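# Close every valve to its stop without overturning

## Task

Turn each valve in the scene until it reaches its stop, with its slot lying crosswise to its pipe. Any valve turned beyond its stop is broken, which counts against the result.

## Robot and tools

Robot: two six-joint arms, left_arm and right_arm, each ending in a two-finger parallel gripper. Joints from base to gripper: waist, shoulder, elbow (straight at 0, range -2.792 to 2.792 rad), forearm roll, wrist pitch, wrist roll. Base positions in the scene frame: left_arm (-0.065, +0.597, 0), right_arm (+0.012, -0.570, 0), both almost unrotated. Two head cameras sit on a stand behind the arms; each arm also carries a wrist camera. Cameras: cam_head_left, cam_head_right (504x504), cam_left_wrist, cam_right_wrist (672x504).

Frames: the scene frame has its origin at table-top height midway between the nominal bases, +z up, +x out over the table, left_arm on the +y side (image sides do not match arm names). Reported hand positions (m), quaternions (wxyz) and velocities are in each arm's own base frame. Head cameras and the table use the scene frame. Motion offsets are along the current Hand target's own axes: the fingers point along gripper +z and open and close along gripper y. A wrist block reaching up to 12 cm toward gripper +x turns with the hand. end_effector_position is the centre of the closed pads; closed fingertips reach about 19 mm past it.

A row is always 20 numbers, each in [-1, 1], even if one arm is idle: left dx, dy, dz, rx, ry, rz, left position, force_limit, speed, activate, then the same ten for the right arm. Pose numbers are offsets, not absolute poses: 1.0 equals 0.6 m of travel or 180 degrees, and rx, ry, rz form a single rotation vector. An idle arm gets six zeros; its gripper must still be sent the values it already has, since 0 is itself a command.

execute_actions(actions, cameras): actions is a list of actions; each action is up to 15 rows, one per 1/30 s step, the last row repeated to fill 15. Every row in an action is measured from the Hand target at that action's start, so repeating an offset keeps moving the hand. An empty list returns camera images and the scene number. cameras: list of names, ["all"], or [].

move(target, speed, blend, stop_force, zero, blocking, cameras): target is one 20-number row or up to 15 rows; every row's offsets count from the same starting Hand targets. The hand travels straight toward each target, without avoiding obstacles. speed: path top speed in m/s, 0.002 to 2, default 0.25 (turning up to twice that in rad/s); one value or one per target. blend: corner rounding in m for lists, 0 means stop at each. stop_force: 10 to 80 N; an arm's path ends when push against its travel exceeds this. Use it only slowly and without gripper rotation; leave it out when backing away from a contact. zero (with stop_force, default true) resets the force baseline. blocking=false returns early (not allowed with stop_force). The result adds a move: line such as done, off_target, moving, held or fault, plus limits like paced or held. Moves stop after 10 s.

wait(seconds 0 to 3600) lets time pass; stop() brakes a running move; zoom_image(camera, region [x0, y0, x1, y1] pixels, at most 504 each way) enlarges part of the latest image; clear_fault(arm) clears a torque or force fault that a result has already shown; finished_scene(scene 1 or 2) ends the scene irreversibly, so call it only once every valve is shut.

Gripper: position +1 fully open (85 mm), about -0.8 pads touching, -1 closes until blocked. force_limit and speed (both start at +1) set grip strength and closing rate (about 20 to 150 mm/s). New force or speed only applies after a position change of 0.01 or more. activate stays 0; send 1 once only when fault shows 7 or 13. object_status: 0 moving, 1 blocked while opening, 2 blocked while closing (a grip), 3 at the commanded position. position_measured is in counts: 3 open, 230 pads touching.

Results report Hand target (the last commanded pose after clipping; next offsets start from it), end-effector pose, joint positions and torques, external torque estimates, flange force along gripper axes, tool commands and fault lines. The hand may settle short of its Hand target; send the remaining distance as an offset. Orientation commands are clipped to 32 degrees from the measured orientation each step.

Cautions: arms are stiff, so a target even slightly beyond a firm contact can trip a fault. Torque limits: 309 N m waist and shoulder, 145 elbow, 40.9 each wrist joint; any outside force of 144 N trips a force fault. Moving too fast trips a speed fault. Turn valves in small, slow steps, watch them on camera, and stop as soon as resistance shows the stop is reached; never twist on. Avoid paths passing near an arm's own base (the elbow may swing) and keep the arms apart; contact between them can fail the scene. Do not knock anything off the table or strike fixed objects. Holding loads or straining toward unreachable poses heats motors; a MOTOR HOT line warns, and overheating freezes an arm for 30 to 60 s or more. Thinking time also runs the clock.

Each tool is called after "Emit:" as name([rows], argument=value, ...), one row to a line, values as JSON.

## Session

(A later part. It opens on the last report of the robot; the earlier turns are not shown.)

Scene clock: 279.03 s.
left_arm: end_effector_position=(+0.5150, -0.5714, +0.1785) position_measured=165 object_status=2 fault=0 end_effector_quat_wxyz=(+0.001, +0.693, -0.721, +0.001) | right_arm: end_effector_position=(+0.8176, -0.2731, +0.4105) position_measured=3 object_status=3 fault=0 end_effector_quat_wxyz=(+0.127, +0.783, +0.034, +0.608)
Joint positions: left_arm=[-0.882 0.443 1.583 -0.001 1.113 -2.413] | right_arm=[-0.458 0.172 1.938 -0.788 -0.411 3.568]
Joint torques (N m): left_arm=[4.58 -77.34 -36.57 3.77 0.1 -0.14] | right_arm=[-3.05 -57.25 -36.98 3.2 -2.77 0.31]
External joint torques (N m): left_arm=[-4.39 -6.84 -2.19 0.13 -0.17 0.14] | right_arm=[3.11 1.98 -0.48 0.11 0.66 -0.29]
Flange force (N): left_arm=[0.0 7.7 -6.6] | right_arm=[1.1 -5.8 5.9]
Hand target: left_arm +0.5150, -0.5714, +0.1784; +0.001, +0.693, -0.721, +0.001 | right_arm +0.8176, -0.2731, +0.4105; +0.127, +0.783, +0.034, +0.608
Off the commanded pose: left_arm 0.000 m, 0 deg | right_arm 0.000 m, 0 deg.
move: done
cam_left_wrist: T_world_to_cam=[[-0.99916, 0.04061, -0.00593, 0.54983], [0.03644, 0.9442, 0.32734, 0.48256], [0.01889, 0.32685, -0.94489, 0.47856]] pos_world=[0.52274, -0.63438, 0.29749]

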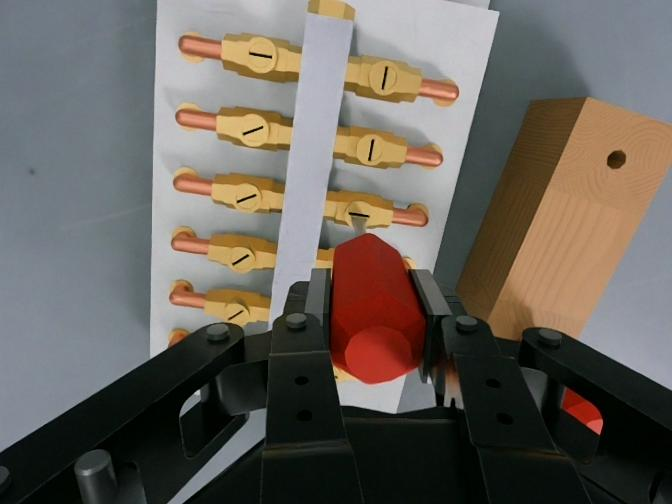

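Emit:
move(target=[0.0016,-0.0002,0,0,0,0.0417,-0.98,1,-1,0,0,0,0,0,0,0,1,1,1,0], speed=0.1)

Emit:
move(target=[0,0,0.015,0,0,0,-0.98,1,-1,0,0,0,0,0,0,0,1,1,1,0], speed=0.01, stop_force=12, cameras=["cam_left_wrist"])

Emit:
zoom_image(camera="cam_left_wrist", region=[340, 205, 376, 232])

Scene clock: 284.83 s.
left_arm: end_effector_position=(+0.5151, -0.5724, +0.1784) position_measured=165 object_status=2 fault=0 end_effector_quat_wxyz=(+0.000, -0.644, +0.765, -0.001) | right_arm: end_effector_position=(+0.8176, -0.2731, +0.4105) position_measured=3 object_status=3 fault=0 end_effector_quat_wxyz=(+0.127, +0.783, +0.034, +0.608)
Joint positions: left_arm=[-0.883 0.444 1.581 -0.001 1.114 -2.283] | right_arm=[-0.458 0.172 1.938 -0.788 -0.411 3.568]
Joint torques (N m): left_arm=[4.18 -80.71 -36.66 3.79 0.04 -0.19] | right_arm=[-2.95 -57.04 -36.92 3.22 -2.77 0.25]
External joint torques (N m): left_arm=[-4.03 -3.46 -2 0.09 -0.1 0.19] | right_arm=[3.22 1.47 -0.49 0.09 0.65 -0.23]
Flange force (N): left_arm=[3.4 3.8 -4.1] | right_arm=[1.7 -5.8 5.1]
Hand target: left_arm +0.5151, -0.5724, +0.1784; +0.000, -0.644, +0.765, -0.001 | right_arm +0.8176, -0.2731, +0.4105; +0.127, +0.783, +0.034, +0.608
Off the commanded pose: left_arm 0.000 m, 0 deg | right_arm 0.000 m, 0 deg.
move: done

Scene clock: 285.70 s.
left_arm: end_effector_position=(+0.5151, -0.5725, +0.1759) position_measured=165 object_status=2 fault=0 end_effector_quat_wxyz=(-0.001, -0.644, +0.765, -0.001) | right_arm: end_effector_position=(+0.8176, -0.2731, +0.4105) position_measured=3 object_status=3 fault=0 end_effector_quat_wxyz=(+0.127, +0.783, +0.034, +0.608)
Joint positions: left_arm=[-0.883 0.446 1.584 -0.001 1.11 -2.283] | right_arm=[-0.458 0.172 1.938 -0.788 -0.411 3.568]
Joint torques (N m): left_arm=[5.54 -63.13 -26.03 4.39 -0.46 -0.1] | right_arm=[-3.3 -56.96 -36.92 3.21 -2.74 0.29]
External joint torques (N m): left_arm=[-5.36 -21.2 -12.65 -0.51 0.39 0.1] | right_arm=[3.18 2.47 -0.26 0.07 0.66 -0.27]
Flange force (N): left_arm=[3.8 6.3 -27.2] | right_arm=[0.7 -5.8 6.4]
Hand target: left_arm +0.5151, -0.5725, +0.1759; -0.001, -0.644, +0.765, -0.001 (not the last commanded pose) | right_arm +0.8176, -0.2731, +0.4105; +0.127, +0.783, +0.034, +0.608
Off the commanded pose: left_arm 0.006 m, 0 deg | right_arm 0.000 m, 0 deg.
move: contact (left_arm)
cam_left_wrist: T_world_to_cam=[[-0.98528, 0.17085, -0.00628, 0.6174], [0.15942, 0.93139, 0.32725, 0.41381], [0.06176, 0.32143, -0.94492, 0.45129]] pos_world=[0.51447, -0.63596, 0.29489]

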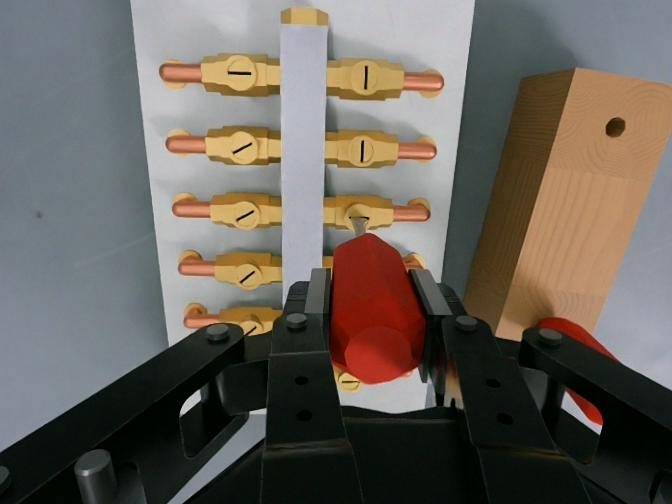

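Scaled by 14.000.

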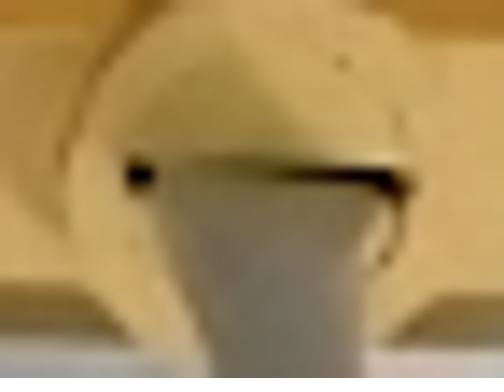

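Emit:
move([
  [0,0,-0.002,0,0,0,-0.98,1,-1,0,0,0,0,0,0,0,1,1,1,0],
  [0,0.0002,-0.002,0,0,-0.0167,-0.98,1,-1,0,0,0,0,0,0,0,1,1,1,0],
], speed=0.1, blend=[0.001,0])

Emit:
move(target=[0,0,0.015,0,0,0,-0.98,1,-1,0,0,0,0,0,0,0,1,1,1,0], speed=0.01, stop_force=12, cameras=["cam_left_wrist"])

Emit:
zoom_image(camera="cam_left_wrist", region=[340, 205, 376, 232])

Scene clock: 289.77 s.
left_arm: end_effector_position=(+0.5150, -0.5725, +0.1771) position_measured=165 object_status=2 fault=0 end_effector_quat_wxyz=(-0.001, -0.664, +0.747, -0.001) | right_arm: end_effector_position=(+0.8176, -0.2731, +0.4105) position_measured=3 object_status=3 fault=0 end_effector_quat_wxyz=(+0.127, +0.783, +0.034, +0.608)
Joint positions: left_arm=[-0.883 0.445 1.583 -0.001 1.111 -2.335] | right_arm=[-0.458 0.172 1.938 -0.788 -0.411 3.568]
Joint torques (N m): left_arm=[4.64 -80.65 -36.65 3.77 0.07 -0.12] | right_arm=[-3.31 -57.04 -36.95 3.22 -2.74 0.26]
External joint torques (N m): left_arm=[-4.45 -3.61 -2 0.11 -0.14 0.12] | right_arm=[3.33 1.78 -0.44 0.09 0.63 -0.24]
Flange force (N): left_arm=[3.5 4.6 -4.1] | right_arm=[1.4 -6.0 5.6]
Hand target: left_arm +0.5150, -0.5725, +0.1771; -0.001, -0.664, +0.747, -0.001 | right_arm +0.8176, -0.2731, +0.4105; +0.127, +0.783, +0.034, +0.608
Off the commanded pose: left_arm 0.000 m, 0 deg | right_arm 0.000 m, 0 deg.
move: done; blend cut to 0.0006 m at target 1

Scene clock: 290.67 s.
left_arm: end_effector_position=(+0.5150, -0.5726, +0.1741) position_measured=165 object_status=2 fault=0 end_effector_quat_wxyz=(-0.001, -0.664, +0.747, -0.001) | right_arm: end_effector_position=(+0.8176, -0.2731, +0.4105) position_measured=3 object_status=3 fault=0 end_effector_quat_wxyz=(+0.127, +0.783, +0.034, +0.608)
Joint positions: left_arm=[-0.883 0.447 1.585 -0.001 1.106 -2.335] | right_arm=[-0.458 0.172 1.938 -0.788 -0.411 3.568]
Joint torques (N m): left_arm=[4.94 -65.8 -27.09 4.15 0.06 0.02] | right_arm=[-3.25 -57.19 -36.96 3.22 -2.73 0.24]
External joint torques (N m): left_arm=[-4.76 -18.61 -11.48 -0.29 -0.13 -0.03] | right_arm=[3.46 1.95 -0.48 0.09 0.62 -0.22]
Flange force (N): left_arm=[3.6 5.4 -23.4] | right_arm=[1.4 -6.1 6.0]
Hand target: left_arm +0.5150, -0.5726, +0.1741; -0.001, -0.664, +0.747, -0.001 (not the last commanded pose) | right_arm +0.8176, -0.2731, +0.4105; +0.127, +0.783, +0.034, +0.608
Off the commanded pose: left_arm 0.006 m, 0 deg | right_arm 0.000 m, 0 deg.
move: contact (left_arm)
cam_left_wrist: T_world_to_cam=[[-0.99288, 0.11891, -0.00649, 0.59162], [0.11027, 0.9386, 0.32692, 0.44391], [0.04496, 0.32387, -0.94503, 0.45964]] pos_world=[0.5178, -0.63587, 0.29309]

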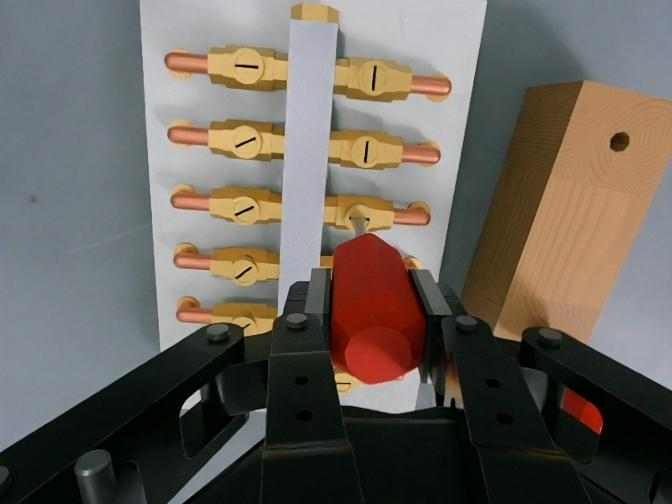

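Scaled by 14.000.

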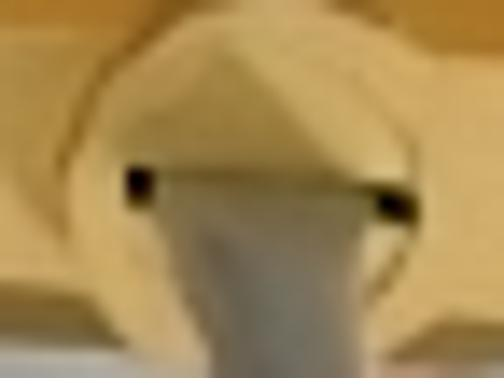

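Emit:
move([
  [0,0,-0.001,0,0,-0.01,-0.98,1,-1,0,0,0,0,0,0,0,1,1,1,0],
  [0.0006,0.0023,-0.001,0,0,-0.1667,-0.98,1,-1,0,0,0,0,0,0,0,1,1,1,0],
  [0.0023,0.004,-0.001,0,0,-0.3333,-0.98,1,-1,0,0,0,0,0,0,0,1,1,1,0],
  [0.0049,0.0047,-0.001,0,0,-0.5111,-0.98,1,-1,0,0,0,0,0,0,0,1,1,1,0],
], speed=0.2, blend=[0.0005,0.001,0.001,0])

Emit:
execute_actions([
  [[0,0.0001,0,0,0,-0.0056,-0.98,1,-1,0,0,0,0,0,0,0,1,1,1,0]],
  [[0,0.0001,0,0,0,-0.0056,-0.98,1,-1,0,0,0,0,0,0,0,1,1,1,0]],
  [[0,0.0001,0,0,0,-0.0056,-0.98,1,-1,0,0,0,0,0,0,0,1,1,1,0]],
])

Scene clock: 301.10 s.
left_arm: end_effector_position=(+0.5119, -0.5752, +0.1747) position_measured=165 object_status=2 fault=0 end_effector_quat_wxyz=(+0.001, +0.999, -0.041, +0.001) | right_arm: end_effector_position=(+0.8176, -0.2731, +0.4105) position_measured=3 object_status=3 fault=0 end_effector_quat_wxyz=(+0.127, +0.783, +0.034, +0.608)
Joint positions: left_arm=[-0.888 0.446 1.585 -0.001 1.107 -3.946] | right_arm=[-0.458 0.172 1.938 -0.788 -0.411 3.568]
Joint torques (N m): left_arm=[6.69 -98.24 -47.56 4.13 0.49 -0.92] | right_arm=[-3.17 -57.3 -37.01 3.21 -2.7 0.28]
External joint torques (N m): left_arm=[-6.48 13.67 8.89 -0.15 -0.55 0.92] | right_arm=[3.22 2.13 -0.46 0.1 0.59 -0.26]
Flange force (N): left_arm=[-5.5 4.7 18.7] | right_arm=[1.0 -5.8 6.2]
Hand target: left_arm +0.5119, -0.5752, +0.1747; +0.001, +0.999, -0.041, +0.001 | right_arm +0.8176, -0.2731, +0.4105; +0.127, +0.783, +0.034, +0.608
Off the commanded pose: left_arm 0.000 m, 0 deg | right_arm 0.000 m, 0 deg.
move: done

Scene clock: 302.80 s.
left_arm: end_effector_position=(+0.5119, -0.5753, +0.1747) position_measured=165 object_status=2 fault=0 end_effector_quat_wxyz=(+0.001, +1.000, -0.015, +0.001) | right_arm: end_effector_position=(+0.8176, -0.2731, +0.4105) position_measured=3 object_status=3 fault=0 end_effector_quat_wxyz=(+0.127, +0.783, +0.034, +0.608)
Joint positions: left_arm=[-0.888 0.447 1.585 -0.001 1.107 -3.999] | right_arm=[-0.458 0.172 1.938 -0.788 -0.411 3.568]
Joint torques (N m): left_arm=[6.1 -96.69 -47.12 3.92 0.14 -1.03] | right_arm=[-3.1 -56.97 -36.95 3.21 -2.75 0.26]
External joint torques (N m): left_arm=[-5.92 12.35 8.51 0.05 -0.2 1.03] | right_arm=[3.08 2.07 -0.42 0.1 0.65 -0.23]
External joint torques at the end of the 1st action: left_arm=[-6.12 13.11 8.65 -0.1 -0.46 1.05] | right_arm=[3.16 1.97 -0.41 0.06 0.64 -0.24]
External joint torques at the end of the 2nd action: left_arm=[-6.1 12.16 8.54 -0.07 -0.36 1.05] | right_arm=[3.15 2.26 -0.15 0.08 0.66 -0.24]
Flange force (N): left_arm=[-5.6 3.2 16.8] | right_arm=[1.1 -5.6 5.9]
Flange force at the end of the 1st action (N): left_arm=[-5.4 3.8 17.9] | right_arm=[1.2 -5.6 5.7]
Flange force at the end of the 2nd action (N): left_arm=[-6.1 3.1 17.0] | right_arm=[0.7 -5.8 5.8]
Hand target: left_arm +0.5119, -0.5753, +0.1747; +0.001, +1.000, -0.015, +0.001 | right_arm +0.8176, -0.2731, +0.4105; +0.127, +0.783, +0.034, +0.608
Off the commanded pose: left_arm 0.000 m, 0 deg | right_arm 0.000 m, 0 deg.
Step readings (end_effector_position of left_arm | right_arm; steps 1 to 15: 1st action; 16 to 30: 2nd action; 31 to 45: 3rd action):
0: (+0.5119, -0.5752, +0.1747) | (+0.8176, -0.2731, +0.4105)
1: (+0.5119, -0.5752, +0.1747) | (+0.8176, -0.2731, +0.4105)
2: (+0.5119, -0.5752, +0.1747) | (+0.8176, -0.2731, +0.4105)
4: (+0.5119, -0.5752, +0.1747) | (+0.8176, -0.2731, +0.4105)
8: (+0.5119, -0.5752, +0.1747) | (+0.8176, -0.2731, +0.4105)
15: (+0.5119, -0.5752, +0.1747) | (+0.8176, -0.2731, +0.4105)
16: (+0.5119, -0.5752, +0.1747) | (+0.8176, -0.2731, +0.4105)
17: (+0.5119, -0.5752, +0.1747) | (+0.8176, -0.2731, +0.4105)
19: (+0.5119, -0.5753, +0.1747) | (+0.8176, -0.2731, +0.4105)
23: (+0.5119, -0.5753, +0.1747) | (+0.8176, -0.2731, +0.4105)
30: (+0.5119, -0.5753, +0.1747) | (+0.8176, -0.2731, +0.4105)
31: (+0.5119, -0.5753, +0.1747) | (+0.8176, -0.2731, +0.4105)
32: (+0.5119, -0.5753, +0.1747) | (+0.8176, -0.2731, +0.4105)
34: (+0.5119, -0.5753, +0.1747) | (+0.8176, -0.2731, +0.4105)
38: (+0.5119, -0.5753, +0.1747) | (+0.8176, -0.2731, +0.4105)
45: (+0.5119, -0.5753, +0.1747) | (+0.8176, -0.2731, +0.4105)

Emit:
execute_actions([
  [[0,0.0001,0,0,0,-0.0056,-0.98,1,-1,0,0,0,0,0,0,0,1,1,1,0]],
  [[0,0.0001,0,0,0,-0.0056,-0.98,1,-1,0,0,0,0,0,0,0,1,1,1,0]],
  [[0,0.0001,0,0,0,-0.0056,-0.98,1,-1,0,0,0,0,0,0,0,1,1,1,0]],
], cameras=["cam_left_wrist"])

Emit:
zoom_image(camera="cam_left_wrist", region=[320, 180, 400, 260])

Scene clock: 306.83 s.
left_arm: end_effector_position=(+0.5119, -0.5755, +0.1747) position_measured=165 object_status=2 fault=0 end_effector_quat_wxyz=(+0.001, +1.000, +0.011, +0.000) | right_arm: end_effector_position=(+0.8176, -0.2731, +0.4105) position_measured=3 object_status=3 fault=0 end_effector_quat_wxyz=(+0.127, +0.783, +0.034, +0.608)
Joint positions: left_arm=[-0.888 0.447 1.585 -0.001 1.107 -4.052] | right_arm=[-0.458 0.172 1.938 -0.788 -0.411 3.568]
Joint torques (N m): left_arm=[6.39 -93.7 -46.27 3.03 -0.38 -2.26] | right_arm=[-3.06 -57.19 -36.92 3.22 -2.76 0.28]
External joint torques (N m): left_arm=[-6.24 9.71 7.82 0.94 0.33 2.26] | right_arm=[3.08 2.45 -0.36 0.08 0.66 -0.26]
External joint torques at the end of the 1st action: left_arm=[-5.77 12.15 8.43 0.07 -0.05 1.15] | right_arm=[3.42 1.98 -0.43 0.09 0.67 -0.24]
External joint torques at the end of the 2nd action: left_arm=[-6.44 11.49 8.35 0.39 -0.17 1.71] | right_arm=[2.92 2.22 -0.29 0.09 0.67 -0.23]
Flange force (N): left_arm=[-6.1 0.8 13.4] | right_arm=[0.8 -5.5 6.4]
Flange force at the end of the 1st action (N): left_arm=[-5.5 2.7 16.4] | right_arm=[1.4 -6.1 5.9]
Flange force at the end of the 2nd action (N): left_arm=[-6.2 2.2 16.0] | right_arm=[0.8 -5.4 5.9]
Hand target: left_arm +0.5119, -0.5755, +0.1747; +0.001, +1.000, +0.011, +0.000 | right_arm +0.8176, -0.2731, +0.4105; +0.127, +0.783, +0.034, +0.608
Off the commanded pose: left_arm 0.000 m, 0 deg | right_arm 0.000 m, 0 deg.
Step readings (end_effector_position of left_arm | right_arm; steps 1 to 15: 1st action; 16 to 30: 2nd action; 31 to 45: 3rd action):
0: (+0.5119, -0.5753, +0.1747) | (+0.8176, -0.2731, +0.4105)
1: (+0.5119, -0.5753, +0.1747) | (+0.8176, -0.2731, +0.4105)
2: (+0.5119, -0.5753, +0.1747) | (+0.8176, -0.2731, +0.4105)
4: (+0.5119, -0.5754, +0.1747) | (+0.8176, -0.2731, +0.4105)
8: (+0.5119, -0.5754, +0.1747) | (+0.8176, -0.2731, +0.4105)
15: (+0.5119, -0.5754, +0.1747) | (+0.8176, -0.2731, +0.4105)
16: (+0.5119, -0.5754, +0.1747) | (+0.8176, -0.2731, +0.4105)
17: (+0.5119, -0.5754, +0.1747) | (+0.8176, -0.2731, +0.4105)
19: (+0.5119, -0.5754, +0.1747) | (+0.8176, -0.2731, +0.4105)
23: (+0.5119, -0.5755, +0.1747) | (+0.8176, -0.2731, +0.4105)
30: (+0.5119, -0.5755, +0.1747) | (+0.8176, -0.2731, +0.4105)
31: (+0.5119, -0.5755, +0.1747) | (+0.8176, -0.2731, +0.4105)
32: (+0.5119, -0.5755, +0.1747) | (+0.8176, -0.2731, +0.4105)
34: (+0.5119, -0.5755, +0.1747) | (+0.8176, -0.2731, +0.4105)
38: (+0.5119, -0.5755, +0.1747) | (+0.8176, -0.2731, +0.4105)
45: (+0.5119, -0.5755, +0.1747) | (+0.8176, -0.2731, +0.4105)
cam_left_wrist: T_world_to_cam=[[0.02121, -0.99977, -0.0023, -0.57479], [-0.94423, -0.02078, 0.32863, 0.43417], [-0.3286, -0.0048, -0.94446, 0.46332]] pos_world=[0.5744, -0.56341, 0.29359]

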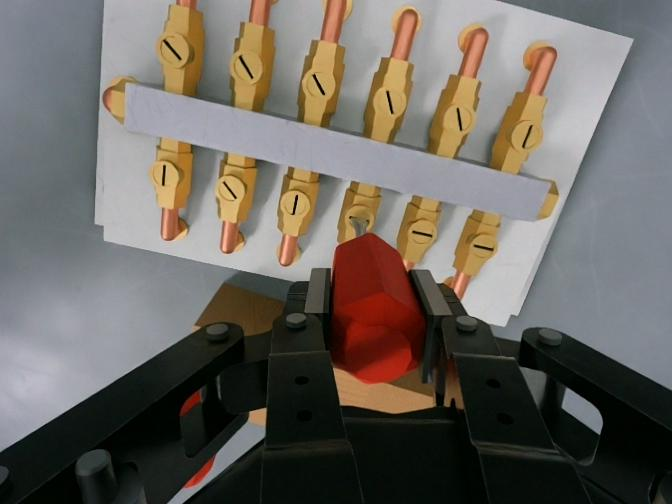

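Scaled by 6.300.

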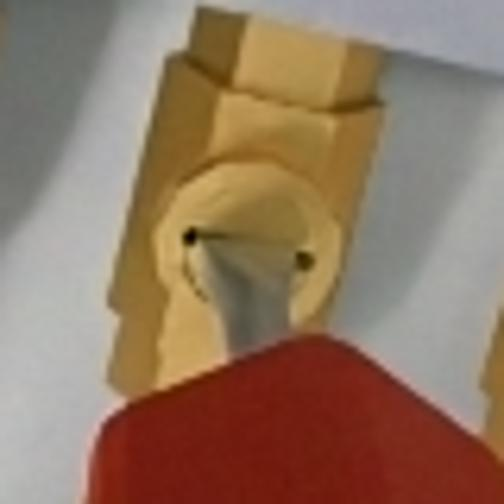

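Emit:
move([
  [0,0,0,0,0,0.0167,-0.98,1,-1,0,0,0,0,0,0,0,1,1,1,0],
  [0,0,-0.018,0,0,0.0167,-0.98,1,-1,0,0,0,0,0,0,0,1,1,1,0],
  [0.0188,-0.0671,-0.018,0,0,0.545,-0.98,1,-1,0,0,0,0,0,0,0,1,1,1,0],
  [0.0188,-0.0671,-0.0062,0,0,0.545,-0.98,1,-1,0,0,0,0,0,0,0,1,1,1,0],
], speed=[0.1,0.1,0.4,0.1], blend=[0.001,0.003,0.003,0], cameras=["cam_left_wrist"])

Emit:
zoom_image(camera="cam_left_wrist", region=[340, 205, 376, 232])

Scene clock: 314.10 s.
left_arm: end_effector_position=(+0.5222, -0.5350, +0.1784) position_measured=165 object_status=2 fault=0 end_effector_quat_wxyz=(-0.001, -0.664, +0.748, -0.001) | right_arm: end_effector_position=(+0.8176, -0.2731, +0.4105) position_measured=3 object_status=3 fault=0 end_effector_quat_wxyz=(+0.127, +0.783, +0.034, +0.608)
Joint positions: left_arm=[-0.843 0.412 1.631 -0.001 1.096 -2.295] | right_arm=[-0.458 0.172 1.938 -0.788 -0.411 3.568]
Joint torques (N m): left_arm=[4.32 -76.75 -36.38 3.7 0.04 -0.09] | right_arm=[-2.98 -57.16 -37 3.23 -2.72 0.26]
External joint torques (N m): left_arm=[-4.13 -4.35 -2.09 0.15 -0.1 0.09] | right_arm=[3.27 1.66 -0.48 0.09 0.6 -0.24]
Flange force (N): left_arm=[2.9 5.0 -4.9] | right_arm=[1.5 -5.9 5.4]
Hand target: left_arm +0.5222, -0.5350, +0.1783; -0.001, -0.664, +0.748, -0.001 | right_arm +0.8176, -0.2731, +0.4105; +0.127, +0.783, +0.034, +0.608
Off the commanded pose: left_arm 0.000 m, 0 deg | right_arm 0.000 m, 0 deg.
move: done
cam_left_wrist: T_world_to_cam=[[-0.99277, 0.11989, -0.00658, 0.59478], [0.11117, 0.9385, 0.32688, 0.40592], [0.04537, 0.32378, -0.94504, 0.45094]] pos_world=[0.5249, -0.59827, 0.29739]

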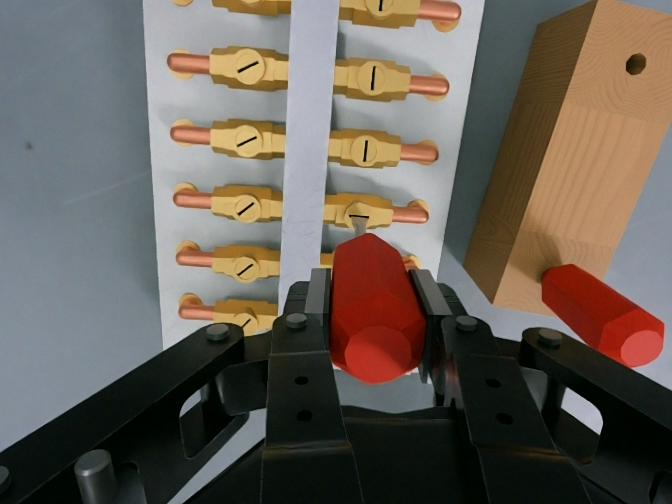

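Scaled by 14.000.

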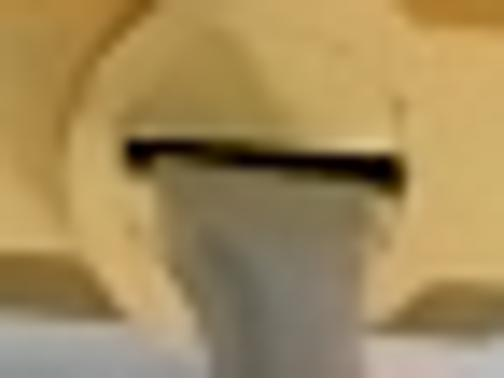

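Emit:
move(target=[0,0,0.015,0,0,0,-0.98,1,-1,0,0,0,0,0,0,0,1,1,1,0], speed=0.01, stop_force=12)

Scene clock: 317.43 s.
left_arm: end_effector_position=(+0.5223, -0.5351, +0.1745) position_measured=165 object_status=2 fault=0 end_effector_quat_wxyz=(-0.001, -0.664, +0.748, -0.002) | right_arm: end_effector_position=(+0.8176, -0.2731, +0.4105) position_measured=3 object_status=3 fault=0 end_effector_quat_wxyz=(+0.127, +0.783, +0.034, +0.608)
Joint positions: left_arm=[-0.843 0.415 1.634 -0.001 1.09 -2.295] | right_arm=[-0.458 0.172 1.938 -0.788 -0.411 3.568]
Joint torques (N m): left_arm=[5.61 -65.58 -28.4 4.31 0.11 -0.01] | right_arm=[-3.08 -57.15 -37.01 3.23 -2.75 0.31]
External joint torques (N m): left_arm=[-5.42 -15.62 -9.94 -0.47 -0.18 0.01] | right_arm=[3.38 2.04 -0.31 0.07 0.64 -0.29]
Flange force (N): left_arm=[4.8 5.6 -20.2] | right_arm=[1.0 -6.2 5.9]
Hand target: left_arm +0.5223, -0.5351, +0.1745; -0.001, -0.664, +0.748, -0.002 (not the last commanded pose) | right_arm +0.8176, -0.2731, +0.4105; +0.127, +0.783, +0.034, +0.608
Off the commanded pose: left_arm 0.005 m, 0 deg | right_arm 0.000 m, 0 deg.
move: contact (left_arm)

Emit:
move(target=[0,0,0.0006,0,0,0,-0.98,1,-1,0,0,0,0,0,0,0,1,1,1,0], speed=0.02, cameras=["cam_left_wrist"])

Emit:
zoom_image(camera="cam_left_wrist", region=[340, 205, 376, 232])

Scene clock: 320.30 s.
left_arm: end_effector_position=(+0.5223, -0.5351, +0.1742) position_measured=165 object_status=2 fault=0 end_effector_quat_wxyz=(-0.001, -0.664, +0.748, -0.002) | right_arm: end_effector_position=(+0.8176, -0.2731, +0.4105) position_measured=3 object_status=3 fault=0 end_effector_quat_wxyz=(+0.127, +0.783, +0.034, +0.608)
Joint positions: left_arm=[-0.843 0.415 1.635 -0.001 1.089 -2.295] | right_arm=[-0.458 0.172 1.938 -0.788 -0.411 3.568]
Joint torques (N m): left_arm=[5.74 -57.41 -23.53 4.47 -0.22 0.02] | right_arm=[-3.08 -57.21 -36.97 3.2 -2.73 0.24]
External joint torques (N m): left_arm=[-5.53 -23.85 -14.82 -0.62 0.16 -0.02] | right_arm=[2.89 2.42 -0.34 0.1 0.65 -0.22]
Flange force (N): left_arm=[4.3 6.5 -31.3] | right_arm=[0.7 -5.2 6.3]
Hand target: left_arm +0.5223, -0.5351, +0.1741; -0.001, -0.664, +0.748, -0.002 | right_arm +0.8176, -0.2731, +0.4105; +0.127, +0.783, +0.034, +0.608
Off the commanded pose: left_arm 0.000 m, 0 deg | right_arm 0.000 m, 0 deg.
move: done
cam_left_wrist: T_world_to_cam=[[-0.99278, 0.11979, -0.00663, 0.59473], [0.11107, 0.93856, 0.32676, 0.40751], [0.04536, 0.32366, -0.94508, 0.44694]] pos_world=[0.5249, -0.59837, 0.29319]

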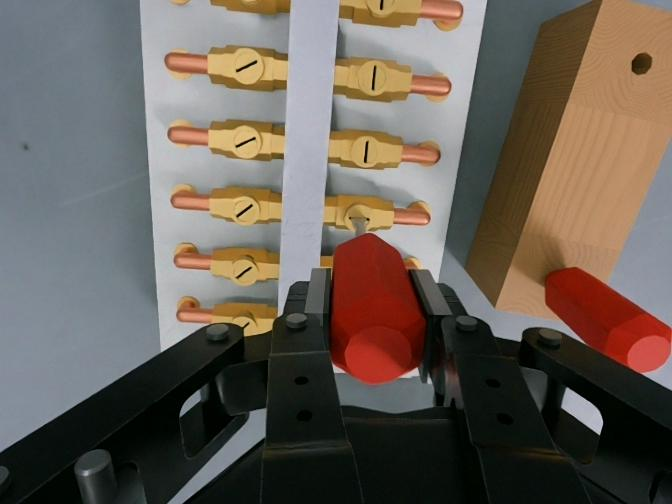

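Scaled by 14.000.

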